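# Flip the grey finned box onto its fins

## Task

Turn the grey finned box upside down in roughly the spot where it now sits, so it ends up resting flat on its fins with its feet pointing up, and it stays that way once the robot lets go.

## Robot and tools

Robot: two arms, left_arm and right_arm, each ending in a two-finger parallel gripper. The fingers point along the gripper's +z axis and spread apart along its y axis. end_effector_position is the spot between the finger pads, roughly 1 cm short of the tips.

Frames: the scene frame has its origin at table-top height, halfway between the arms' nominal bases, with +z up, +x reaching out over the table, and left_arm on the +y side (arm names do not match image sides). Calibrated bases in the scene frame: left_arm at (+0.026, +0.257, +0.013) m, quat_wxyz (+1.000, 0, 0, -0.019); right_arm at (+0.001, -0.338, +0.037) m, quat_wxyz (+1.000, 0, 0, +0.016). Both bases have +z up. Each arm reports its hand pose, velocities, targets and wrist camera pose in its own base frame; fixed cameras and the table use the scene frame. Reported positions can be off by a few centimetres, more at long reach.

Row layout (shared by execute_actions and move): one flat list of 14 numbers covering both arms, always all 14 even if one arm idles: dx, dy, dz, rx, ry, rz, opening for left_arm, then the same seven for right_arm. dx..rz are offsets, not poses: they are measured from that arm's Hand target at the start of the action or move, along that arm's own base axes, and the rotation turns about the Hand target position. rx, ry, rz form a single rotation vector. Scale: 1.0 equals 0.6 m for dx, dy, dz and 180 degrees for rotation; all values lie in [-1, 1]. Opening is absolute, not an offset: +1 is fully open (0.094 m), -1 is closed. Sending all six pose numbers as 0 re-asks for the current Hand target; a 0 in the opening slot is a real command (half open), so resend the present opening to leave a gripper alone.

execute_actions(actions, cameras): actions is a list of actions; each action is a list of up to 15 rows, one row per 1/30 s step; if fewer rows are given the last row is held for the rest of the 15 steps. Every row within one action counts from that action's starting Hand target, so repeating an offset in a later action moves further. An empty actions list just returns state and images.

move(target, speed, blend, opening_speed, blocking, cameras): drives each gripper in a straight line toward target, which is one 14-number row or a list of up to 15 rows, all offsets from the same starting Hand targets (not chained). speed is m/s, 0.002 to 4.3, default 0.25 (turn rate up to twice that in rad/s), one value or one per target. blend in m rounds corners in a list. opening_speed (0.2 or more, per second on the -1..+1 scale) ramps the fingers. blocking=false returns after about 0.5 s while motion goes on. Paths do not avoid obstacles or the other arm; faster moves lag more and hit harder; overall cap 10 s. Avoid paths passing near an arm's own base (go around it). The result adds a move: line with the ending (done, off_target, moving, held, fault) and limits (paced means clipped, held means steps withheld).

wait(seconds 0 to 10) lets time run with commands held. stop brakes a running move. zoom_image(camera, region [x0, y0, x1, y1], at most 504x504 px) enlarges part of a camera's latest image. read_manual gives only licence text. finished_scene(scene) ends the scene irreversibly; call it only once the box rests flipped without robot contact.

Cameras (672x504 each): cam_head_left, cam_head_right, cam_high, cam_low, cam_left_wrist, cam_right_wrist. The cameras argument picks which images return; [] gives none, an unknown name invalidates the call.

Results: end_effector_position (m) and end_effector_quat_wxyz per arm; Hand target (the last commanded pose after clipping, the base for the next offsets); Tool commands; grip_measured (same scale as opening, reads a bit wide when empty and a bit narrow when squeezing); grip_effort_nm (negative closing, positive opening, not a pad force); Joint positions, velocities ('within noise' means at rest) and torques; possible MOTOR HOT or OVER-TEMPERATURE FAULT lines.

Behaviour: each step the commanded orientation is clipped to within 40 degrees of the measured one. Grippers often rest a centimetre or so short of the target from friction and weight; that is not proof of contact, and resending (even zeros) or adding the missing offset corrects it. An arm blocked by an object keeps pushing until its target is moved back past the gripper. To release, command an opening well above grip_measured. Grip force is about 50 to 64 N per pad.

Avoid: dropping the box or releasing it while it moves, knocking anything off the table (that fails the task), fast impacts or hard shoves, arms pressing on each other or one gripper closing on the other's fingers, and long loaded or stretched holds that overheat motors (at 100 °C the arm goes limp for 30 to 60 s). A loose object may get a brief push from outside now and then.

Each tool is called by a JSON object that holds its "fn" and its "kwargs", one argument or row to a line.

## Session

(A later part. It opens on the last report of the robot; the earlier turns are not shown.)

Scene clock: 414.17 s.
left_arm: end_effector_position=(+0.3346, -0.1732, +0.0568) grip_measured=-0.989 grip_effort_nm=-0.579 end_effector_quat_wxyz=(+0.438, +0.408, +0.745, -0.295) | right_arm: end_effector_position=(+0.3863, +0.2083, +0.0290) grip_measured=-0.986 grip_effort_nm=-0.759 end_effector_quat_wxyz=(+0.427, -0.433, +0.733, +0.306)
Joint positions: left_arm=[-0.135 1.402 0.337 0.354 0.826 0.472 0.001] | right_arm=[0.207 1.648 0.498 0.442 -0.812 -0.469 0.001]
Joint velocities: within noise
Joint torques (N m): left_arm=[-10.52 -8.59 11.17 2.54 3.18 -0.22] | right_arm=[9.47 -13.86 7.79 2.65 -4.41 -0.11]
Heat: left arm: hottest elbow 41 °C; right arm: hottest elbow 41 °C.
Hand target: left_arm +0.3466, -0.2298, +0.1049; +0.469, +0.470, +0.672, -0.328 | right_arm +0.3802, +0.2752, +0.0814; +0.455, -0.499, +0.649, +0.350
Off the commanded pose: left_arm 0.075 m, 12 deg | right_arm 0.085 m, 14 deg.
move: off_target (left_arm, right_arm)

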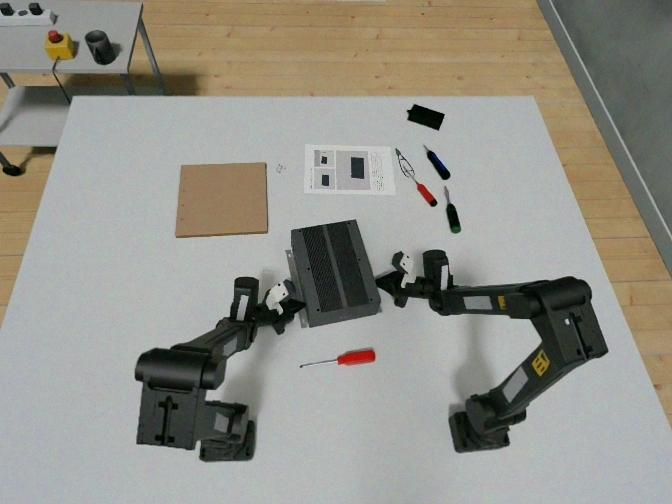

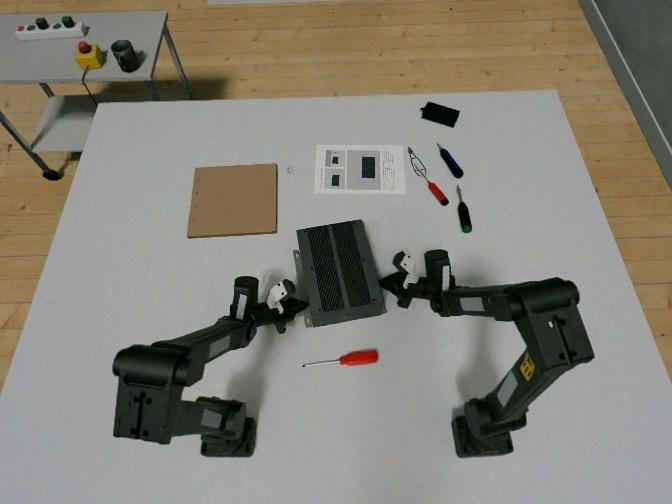

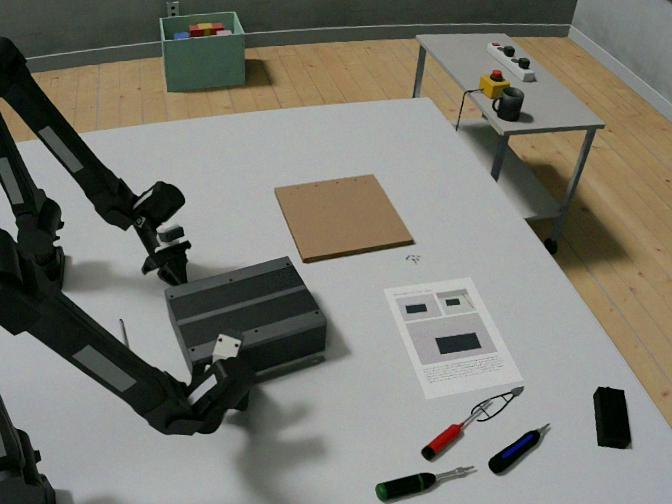

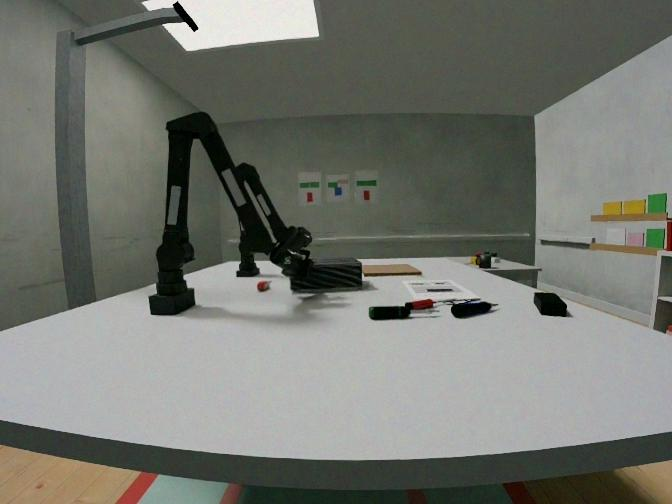

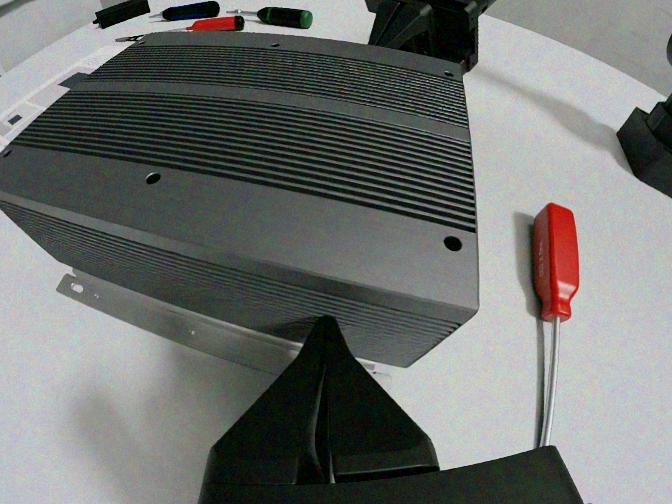

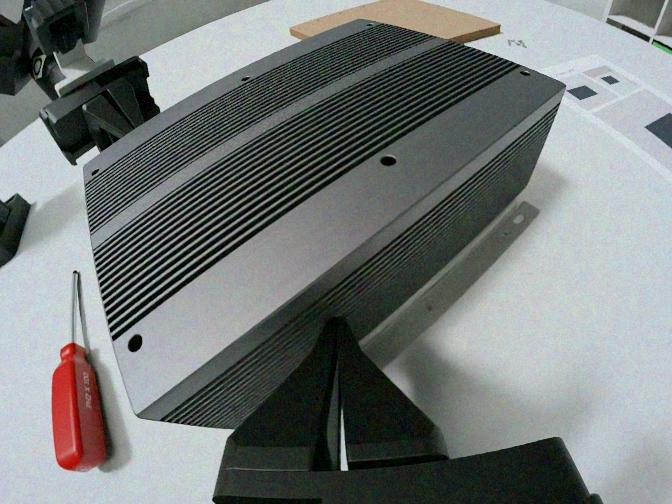

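{"fn": "move", "kwargs": {
  "target": [
    [0,-0.03,0.0,0,0,0,-1,-0.004,0.03,0.0,0,0,0,-1],
    [0.01,-0.03,0.08,0,0,0,-1,0.01,0.03,0.09,0,0,0,-1]
  ],
  "speed": 0.06,
  "cameras": ["cam_left_wrist","cam_right_wrist","cam_low","cam_high"]
}}

Scene clock: 424.27 s.
left_arm: end_effector_position=(+0.3426, -0.2414, +0.1463) grip_measured=-0.989 grip_effort_nm=-0.584 end_effector_quat_wxyz=(+0.463, +0.470, +0.676, -0.327) | right_arm: end_effector_position=(+0.3708, +0.2903, +0.1259) grip_measured=-0.986 grip_effort_nm=-0.750 end_effector_quat_wxyz=(+0.447, -0.502, +0.650, +0.354)
Joint positions: left_arm=[-0.303 1.238 0.478 0.197 0.838 0.431 0.001] | right_arm=[0.385 1.454 0.597 0.292 -0.859 -0.437 0.001]
Joint velocities: within noise
Joint torques (N m): left_arm=[-1.49 -3.78 9.48 2.62 0.24 -0.36] | right_arm=[-1.55 -7.77 8.98 1.57 -0.18 0.1]
Heat: left arm: hottest elbow 43 °C; right arm: hottest elbow 41 °C.
Hand target: left_arm +0.3524, -0.2479, +0.1527; +0.469, +0.470, +0.672, -0.328 | right_arm +0.3862, +0.2932, +0.1354; +0.455, -0.499, +0.649, +0.350
Off the commanded pose: left_arm 0.014 m, 1 deg | right_arm 0.018 m, 1 deg.
move: off_target (left_arm, right_arm)
Images, in order (width x height): cam_high 672x504, cam_low 672x504, cam_left_wrist 672x504, cam_right_wrist 672x504.

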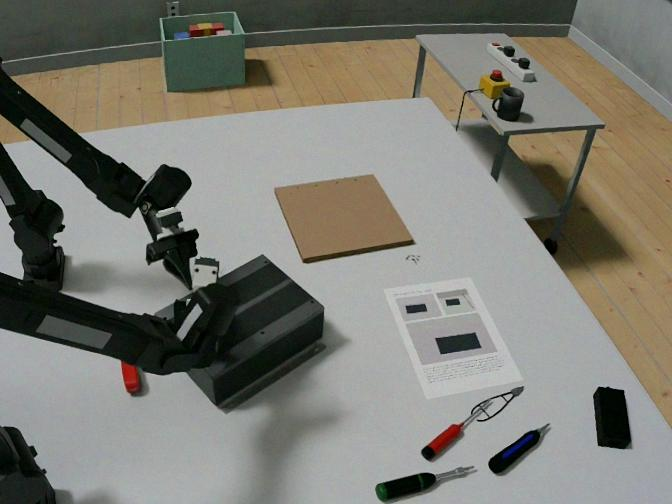

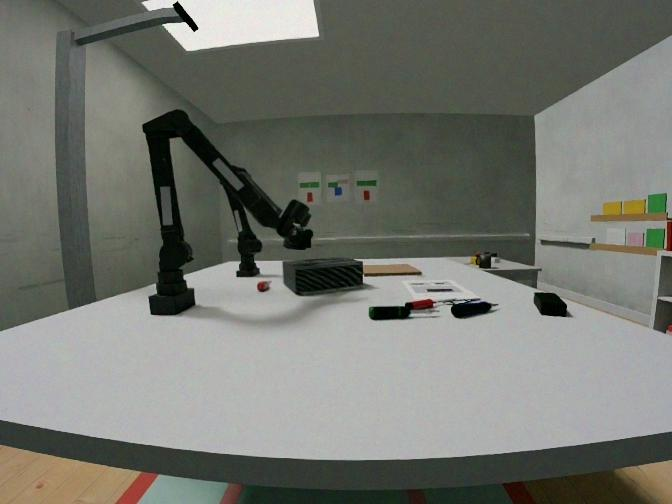

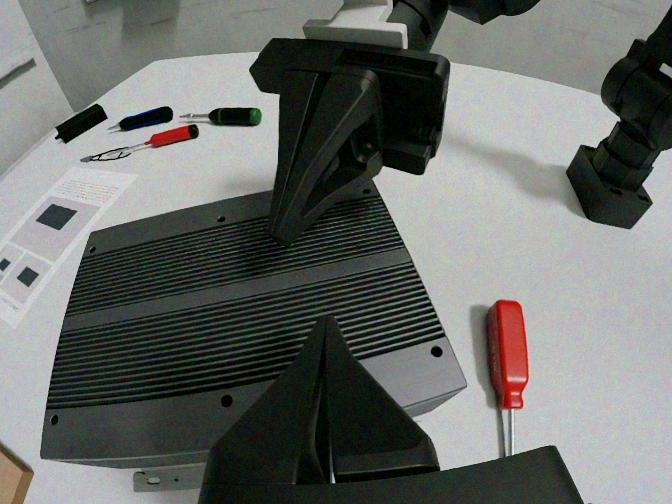

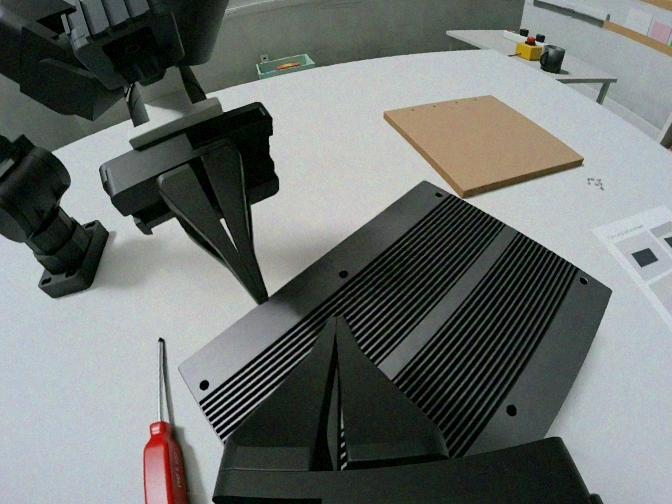

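{"fn": "move", "kwargs": {
  "target": [0,0.27,-0.08,0,0,0,-1,0,-0.25,-0.06,0,0,0,-1]
}}

Scene clock: 459.53 s.
left_arm: end_effector_position=(+0.3395, -0.0913, +0.1020) grip_measured=-0.989 grip_effort_nm=-0.584 end_effector_quat_wxyz=(+0.465, +0.467, +0.673, -0.335) | right_arm: end_effector_position=(+0.3700, +0.1481, +0.0919) grip_measured=-0.986 grip_effort_nm=-0.750 end_effector_quat_wxyz=(+0.445, -0.497, +0.653, +0.359)
Joint positions: left_arm=[0.212 1.37 0.53 -0.394 1.199 1.193 0.001] | right_arm=[-0.024 1.481 0.584 -0.143 -1.158 -0.973 0.001]
Joint velocities: within noise
Joint torques (N m): left_arm=[-0.21 -4.19 8.8 0.85 0.59 -0.04] | right_arm=[-2.08 -7.06 8.16 0.98 -0.78 -0.14]
Heat: left arm: hottest elbow 44 °C; right arm: hottest elbow 41 °C.
Hand target: left_arm +0.3526, -0.0858, +0.1050; +0.469, +0.470, +0.672, -0.328 | right_arm +0.3861, +0.1431, +0.0993; +0.455, -0.499, +0.649, +0.350
Off the commanded pose: left_arm 0.014 m, 1 deg | right_arm 0.018 m, 2 deg.
move: off_target (left_arm, right_arm)

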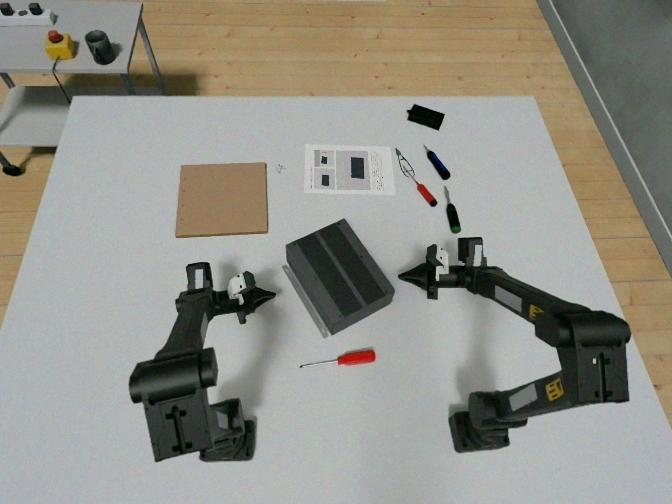

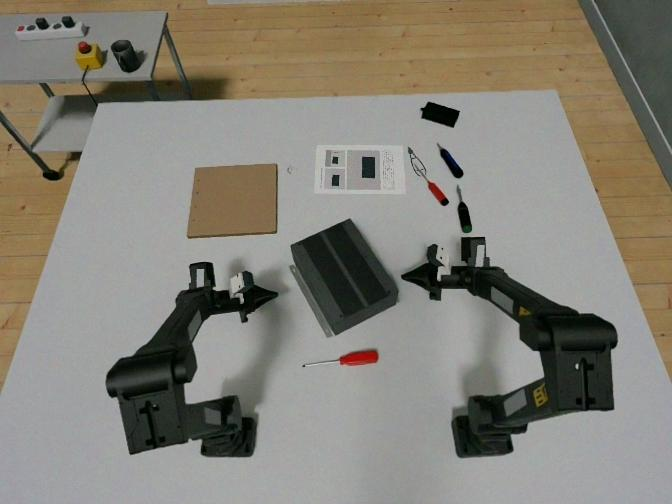

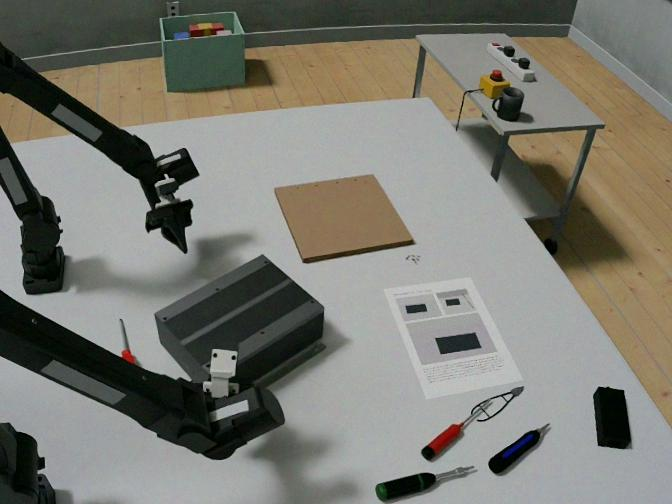

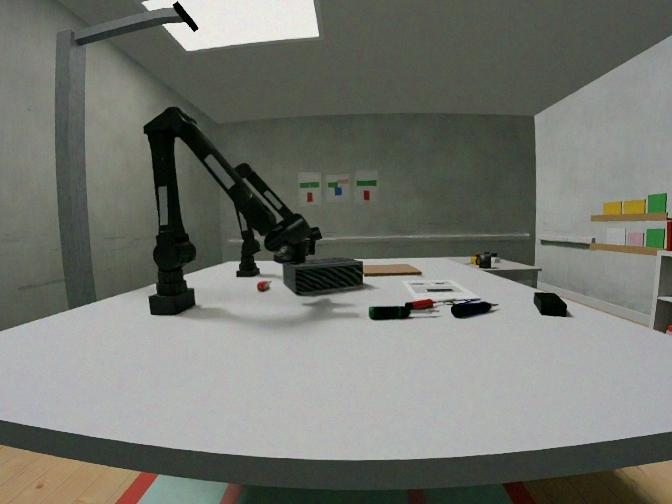

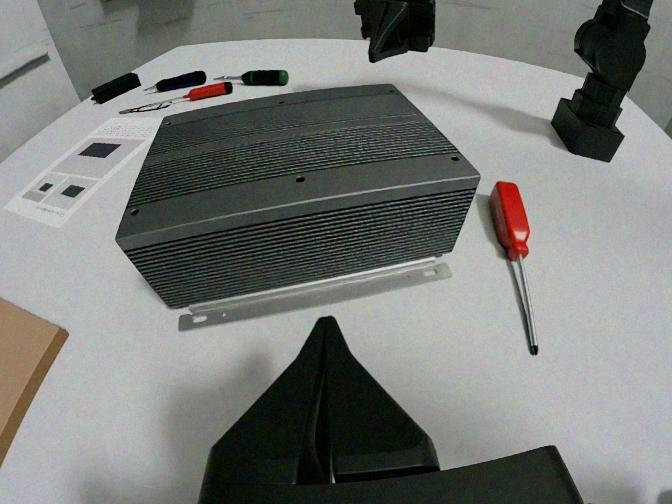

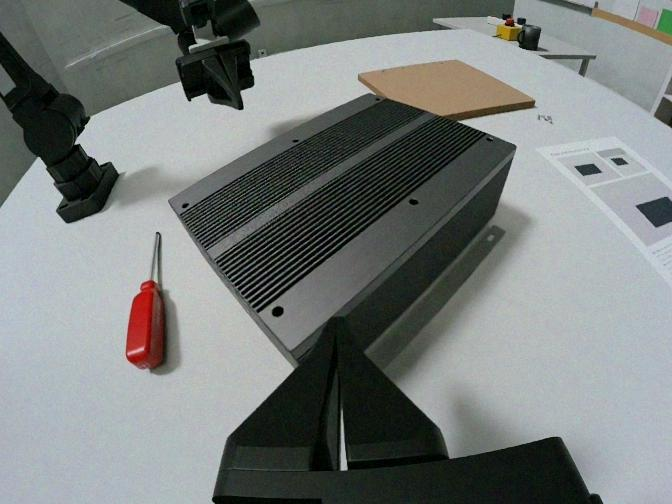

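{"fn": "move", "kwargs": {
  "target": [
    [0,0.15,0.1,0,0,0,-1,-0.1,-0.13,0.17,-0.1,-0.13,0,-1],
    [0,0.15,0.1,0,0,0,-1,-0.22,0.06,0.07,-0.280,-0.364,-0.017,1]
  ]
}}

{"fn": "zoom_image", "kwargs": {
  "camera": "cam_right_wrist",
  "region": [0, 0, 400, 300]
}}

Scene clock: 484.63 s.
left_arm: end_effector_position=(+0.3420, -0.0041, +0.1623) grip_measured=-0.989 grip_effort_nm=-0.584 end_effector_quat_wxyz=(+0.466, +0.467, +0.673, -0.334) | right_arm: end_effector_position=(+0.2544, +0.1743, +0.1380) grip_measured=+0.997 grip_effort_nm=0.076 end_effector_quat_wxyz=(-0.484, +0.724, -0.411, +0.269)
Joint positions: left_arm=[0.477 1.44 0.812 -1.293 1.198 1.93 0.001] | right_arm=[0.66 0.532 0.135 -0.003 0.103 -1.518 0.094]
Joint velocities: within noise
Joint torques (N m): left_arm=[-0.15 -5.89 9.22 -0.35 0.58 -0.06] | right_arm=[0.97 2.73 8.55 2.62 0.12 -0.05]
Heat: left arm: hottest elbow 42 °C; right arm: hottest elbow 43 °C.
Hand target: left_arm +0.3526, +0.0042, +0.1650; +0.469, +0.470, +0.672, -0.328 | right_arm +0.2541, +0.1791, +0.1413; -0.489, +0.725, -0.402, +0.270
Off the commanded pose: left_arm 0.014 m, 1 deg | right_arm 0.006 m, 1 deg.
move: off_target (left_arm)

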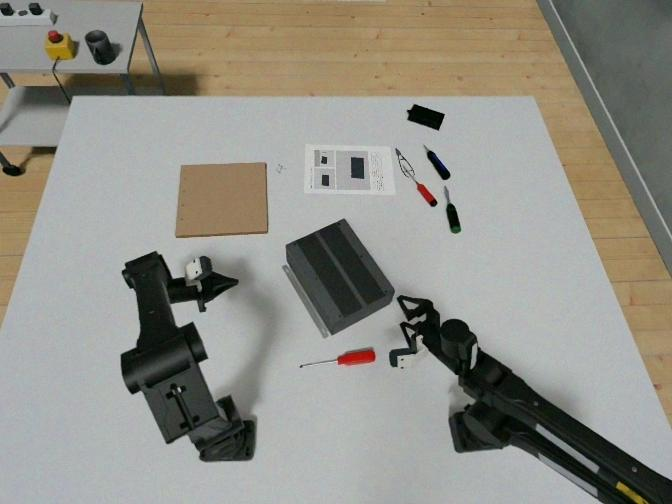

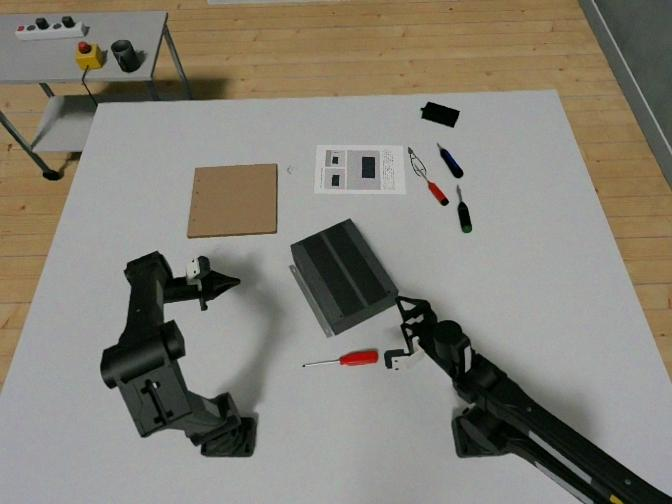

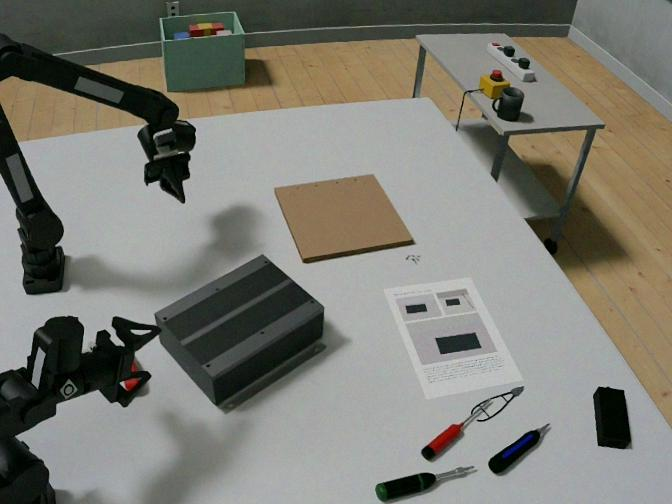

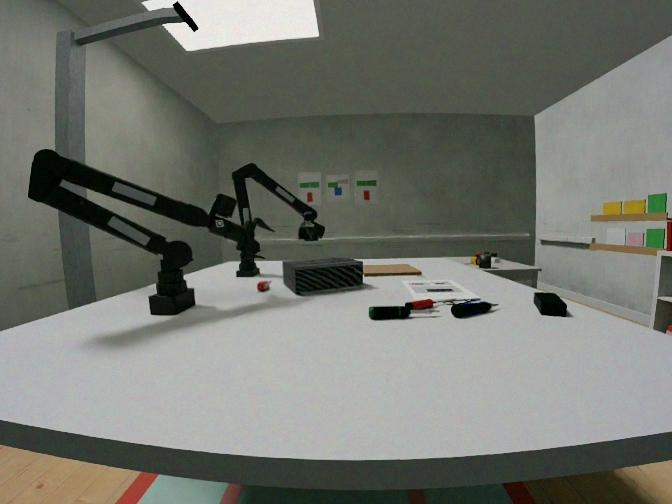

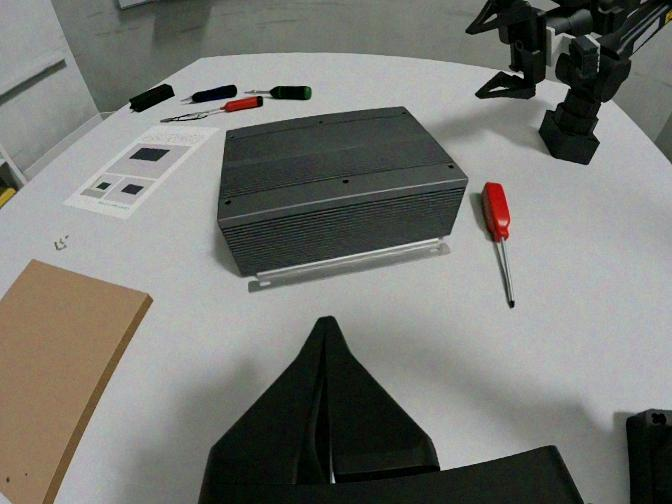

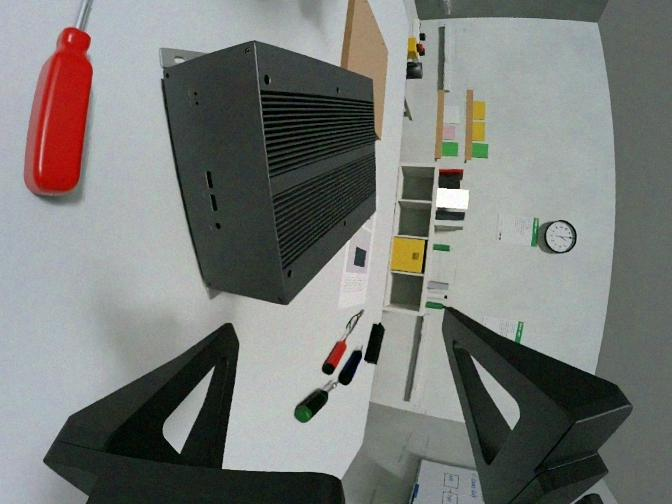

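Scaled by 1.260 from the camera's 672x504 image, which has a finer 960x720 frame.

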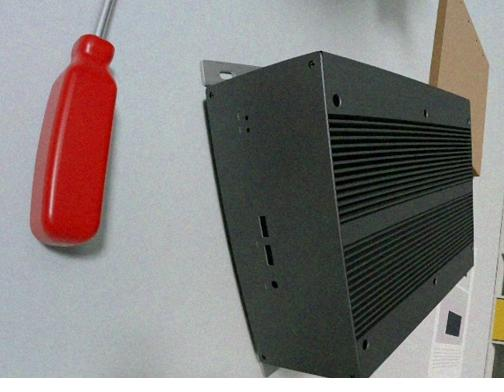

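{"fn": "move", "kwargs": {
  "target": [0,0,0,0,0,0,-1,0.045,0.0275,-0.19,0.006,-0.0095,-0.022,1],
  "speed": 0.12
}}

{"fn": "zoom_image", "kwargs": {
  "camera": "cam_right_wrist",
  "region": [0, 0, 400, 400]
}}

{"fn": "zoom_image", "kwargs": {
  "camera": "cam_left_wrist",
  "region": [380, 40, 600, 280]
}}

Scene clock: 524.90 s.
left_arm: end_effector_position=(+0.3420, -0.0040, +0.1621) grip_measured=-0.989 grip_effort_nm=-0.579 end_effector_quat_wxyz=(+0.466, +0.467, +0.673, -0.334) | right_arm: end_effector_position=(+0.2811, +0.1899, +0.0252) grip_measured=+0.998 grip_effort_nm=0.081 end_effector_quat_wxyz=(-0.485, +0.703, -0.428, +0.294)
Joint positions: left_arm=[0.477 1.441 0.812 -1.294 1.198 1.93 0.001] | right_arm=[0.699 1.73 0.061 1.297 0.206 -1.489 0.094]
Joint velocities: within noise
Joint torques (N m): left_arm=[-0.21 -6.01 9.24 -0.38 0.57 -0.07] | right_arm=[0.67 -3.9 0.98 2.82 0.11 0.04]
Heat: left arm: hottest elbow 44 °C; right arm: hottest elbow 44 °C.
Hand target: left_arm +0.3525, +0.0042, +0.1648; +0.469, +0.470, +0.672, -0.328 | right_arm +0.2810, +0.1956, +0.0273; -0.492, +0.702, -0.422, +0.294
Off the commanded pose: left_arm 0.014 m, 1 deg | right_arm 0.006 m, 1 deg.
move: off_target (left_arm)

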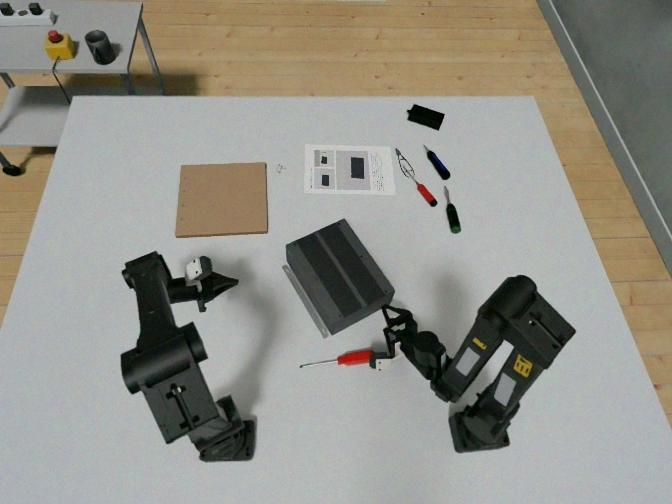

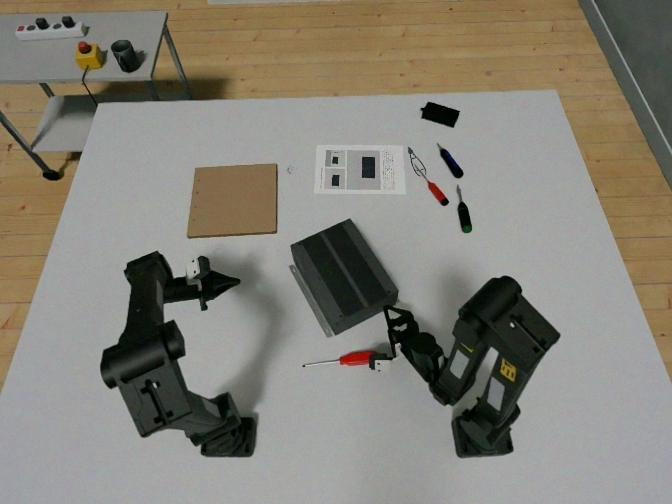

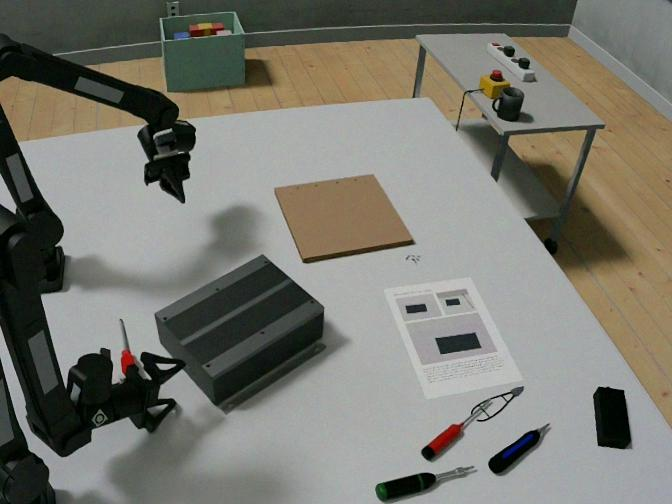

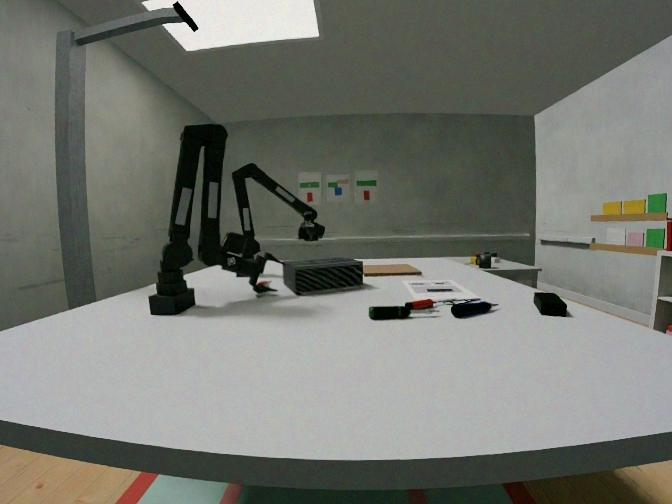

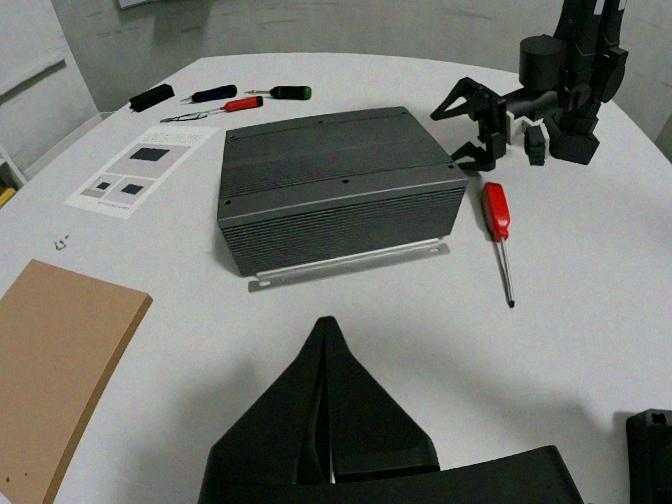

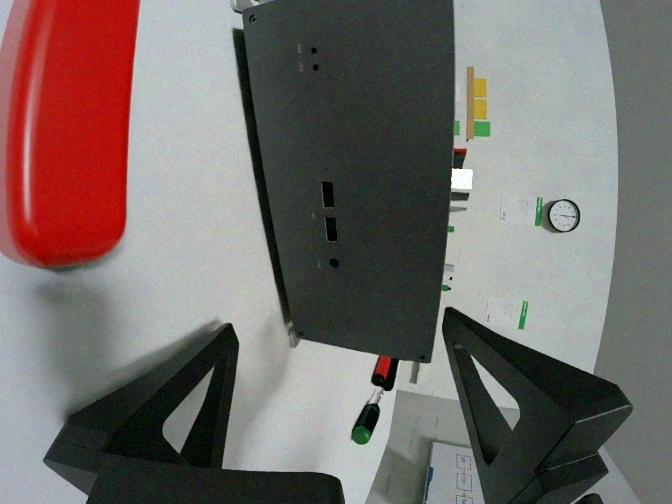

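Scaled by 1.260 from the camera's 672x504 image, which has a finer 960x720 frame.

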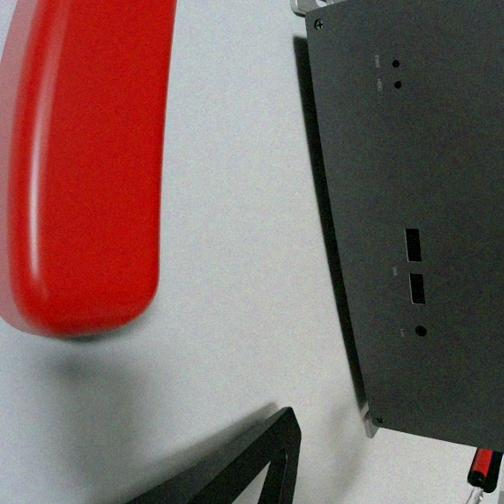

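Scaled by 2.100 from the camera's 672x504 image, which has a finer 960x720 frame.

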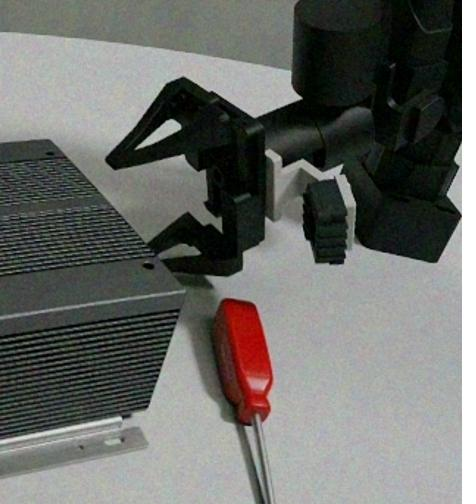

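{"fn": "move", "kwargs": {
  "target": [
    [0,0,0,0,0,0,-1,0,0,-0.016,0,0,0,1],
    [0,0,0,0,0,0,-1,0.063,0.0335,-0.016,0,0,0,1]
  ],
  "speed": 0.05,
  "cameras": ["cam_right_wrist","cam_left_wrist"]
}}

{"fn": "zoom_image", "kwargs": {
  "camera": "cam_left_wrist",
  "region": [380, 60, 540, 260]
}}

{"fn": "zoom_image", "kwargs": {
  "camera": "cam_right_wrist",
  "region": [180, 200, 480, 420]
}}

Scene clock: 547.53 s.
left_arm: end_effector_position=(+0.3420, -0.0040, +0.1621) grip_measured=-0.989 grip_effort_nm=-0.584 end_effector_quat_wxyz=(+0.466, +0.467, +0.673, -0.334) | right_arm: end_effector_position=(+0.2959, +0.2064, +0.0127) grip_measured=+0.998 grip_effort_nm=0.081 end_effector_quat_wxyz=(-0.483, +0.713, -0.422, +0.284)
Joint positions: left_arm=[0.477 1.441 0.812 -1.294 1.198 1.93 0.001] | right_arm=[0.693 1.794 0.124 1.283 0.173 -1.497 0.094]
Joint velocities: within noise
Joint torques (N m): left_arm=[-0.26 -5.83 9.25 -0.39 0.58 -0.06] | right_arm=[-2.84 -5.83 4.41 1.17 -0.14 -0.07]
Heat: left arm: hottest elbow 44 °C; right arm: hottest elbow 39 °C.
Hand target: left_arm +0.3525, +0.0042, +0.1649; +0.469, +0.470, +0.672, -0.328 | right_arm +0.3189, +0.2156, +0.0177; -0.492, +0.702, -0.422, +0.294
Off the commanded pose: left_arm 0.014 m, 1 deg | right_arm 0.025 m, 2 deg.
move: off_target (left_arm, right_arm)
Images, in order (width x height): cam_left_wrist 672x504, cam_right_wrist 672x504.

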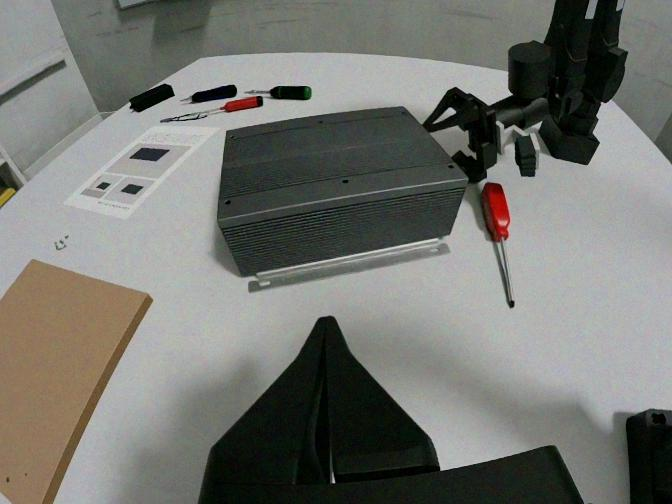

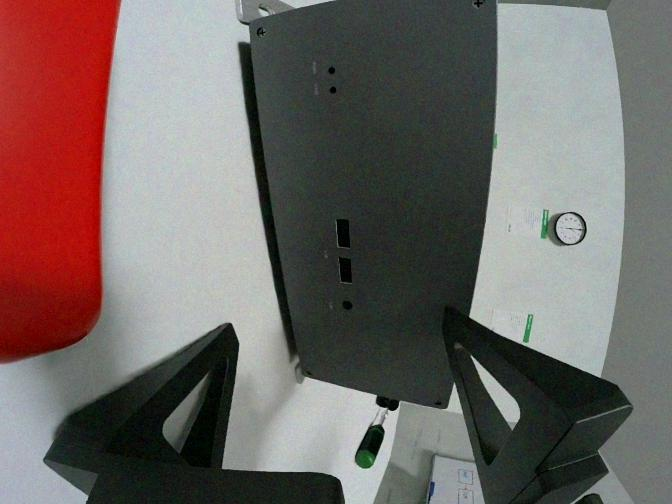

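Scaled by 2.520 from the camera's 672x504 image, which has a finer 960x720 frame.

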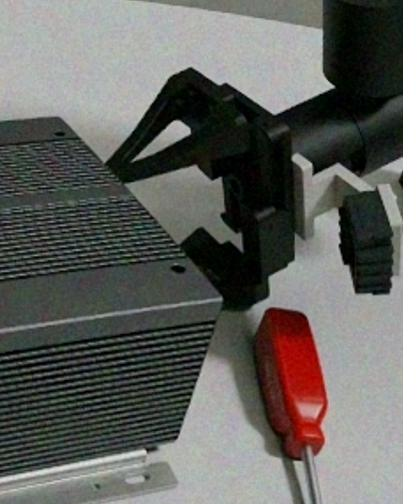

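Scaled by 1.680 from the camera's 672x504 image, which has a finer 960x720 frame.

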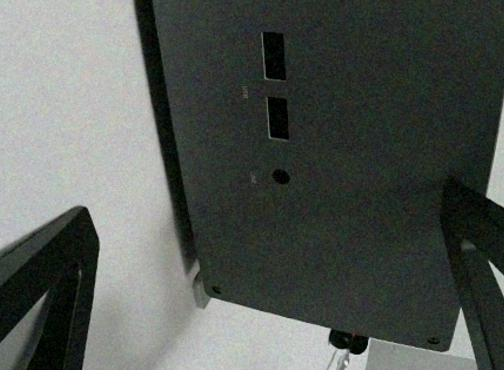

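{"fn": "move", "kwargs": {
  "target": [
    [0,0,0,0,0,0,-1,-0.12,-0.09,0.03,0,0,0,1],
    [-0.19,-0.5,-0.06,-0.0973,0.3685,0.2468,1,-0.12,-0.09,0.03,0,0,0,1]
  ],
  "speed": 0.2
}}

{"fn": "zoom_image", "kwargs": {
  "camera": "cam_right_wrist",
  "region": [100, 0, 500, 400]
}}

Scene clock: 639.83 s.
left_arm: end_effector_position=(+0.3420, -0.0040, +0.1621) grip_measured=-0.989 grip_effort_nm=-0.579 end_effector_quat_wxyz=(+0.466, +0.467, +0.673, -0.334) | right_arm: end_effector_position=(+0.2859, +0.1973, +0.0210) grip_measured=+0.998 grip_effort_nm=0.076 end_effector_quat_wxyz=(-0.490, +0.708, -0.421, +0.287)
Joint positions: left_arm=[0.477 1.441 0.812 -1.294 1.198 1.93 0.001] | right_arm=[0.692 1.77 0.083 1.318 0.175 -1.497 0.094]
Joint velocities: within noise
Joint torques (N m): left_arm=[-0.15 -5.83 9.26 -0.34 0.58 -0.06] | right_arm=[-0.5 -4.6 0.62 1.78 -0.08 0.05]
Heat: left arm: hottest elbow 44 °C; right arm: hottest elbow 37 °C.
Hand target: left_arm +0.3525, +0.0042, +0.1649; +0.469, +0.470, +0.672, -0.328 (not the last commanded pose) | right_arm +0.2869, +0.1984, +0.0180; -0.487, +0.710, -0.421, +0.286 (not the last commanded pose)
Tool commands: left_gripper/opening=-1.0 right_gripper/opening=+1.0
Off the commanded pose: left_arm 0.311 m, 81 deg | right_arm 0.055 m, 1 deg.
move: held (right_arm; a check stopped the path), off_target (left_arm; braked when a check withheld steps of right_arm); path passed 0 of 2 targets; target 2's new opening was not sent; limits=held
pose unreachable (right arm): on one or more control steps of this call, first in action 0 (counted from 0), this arm could not follow its commanded pose, so it was not sent that pose on those steps. It may still have moved: this result reports where it is.
cause: moving toward the commanded pose would bring two parts of the arm too close to each other (its shoulder (the part past joint 1) and its forearm (the part past joint 3), with joints 2 (shoulder) and 3 (elbow) between them).

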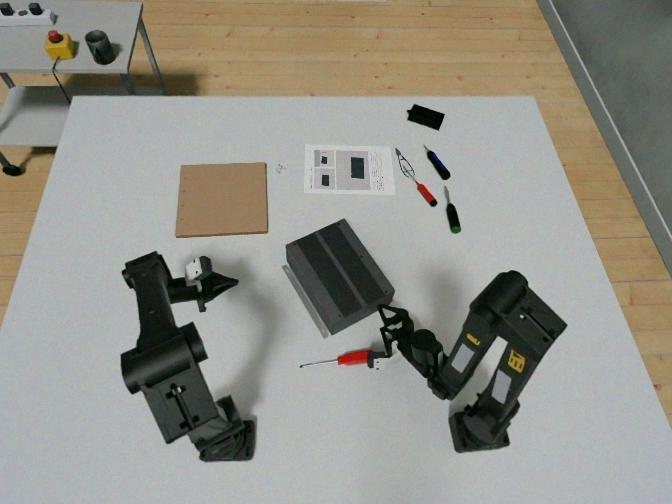

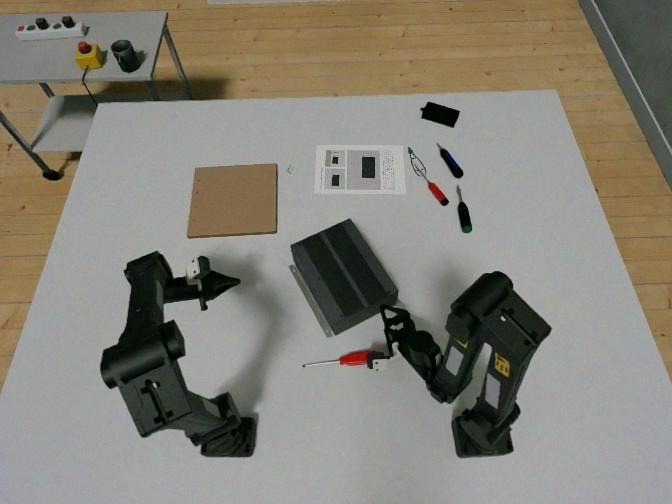

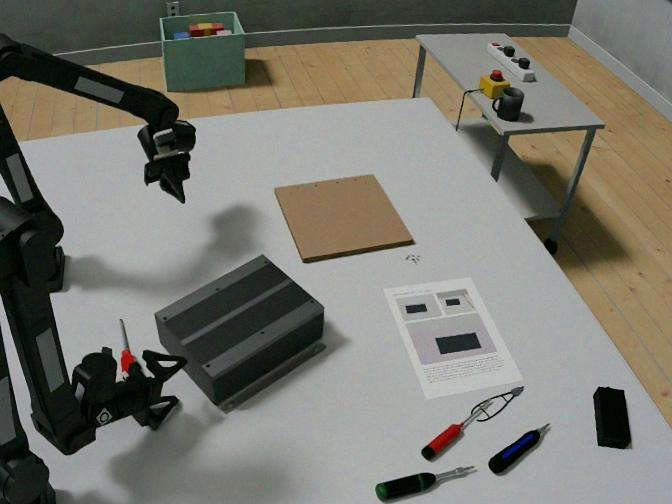

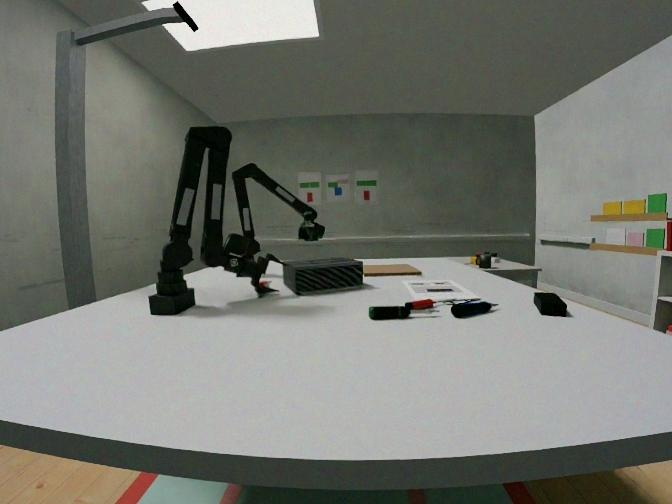

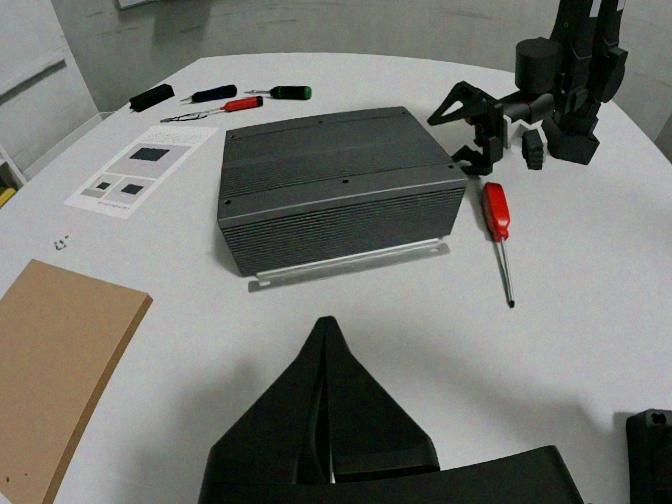

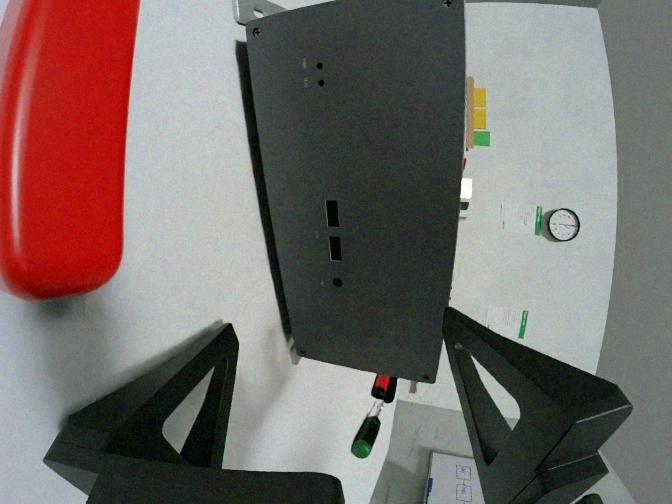

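Scaled by 1.260 from the camera's 672x504 image, which has a finer 960x720 frame.

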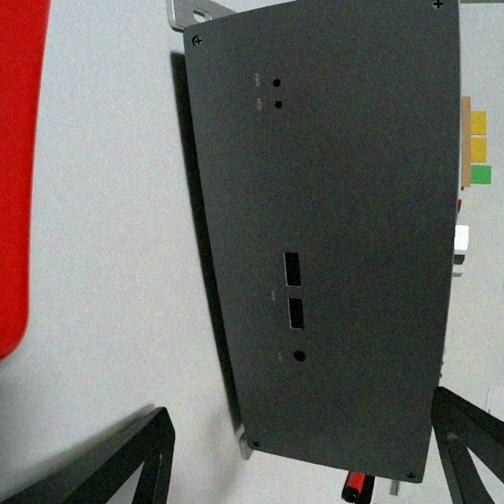

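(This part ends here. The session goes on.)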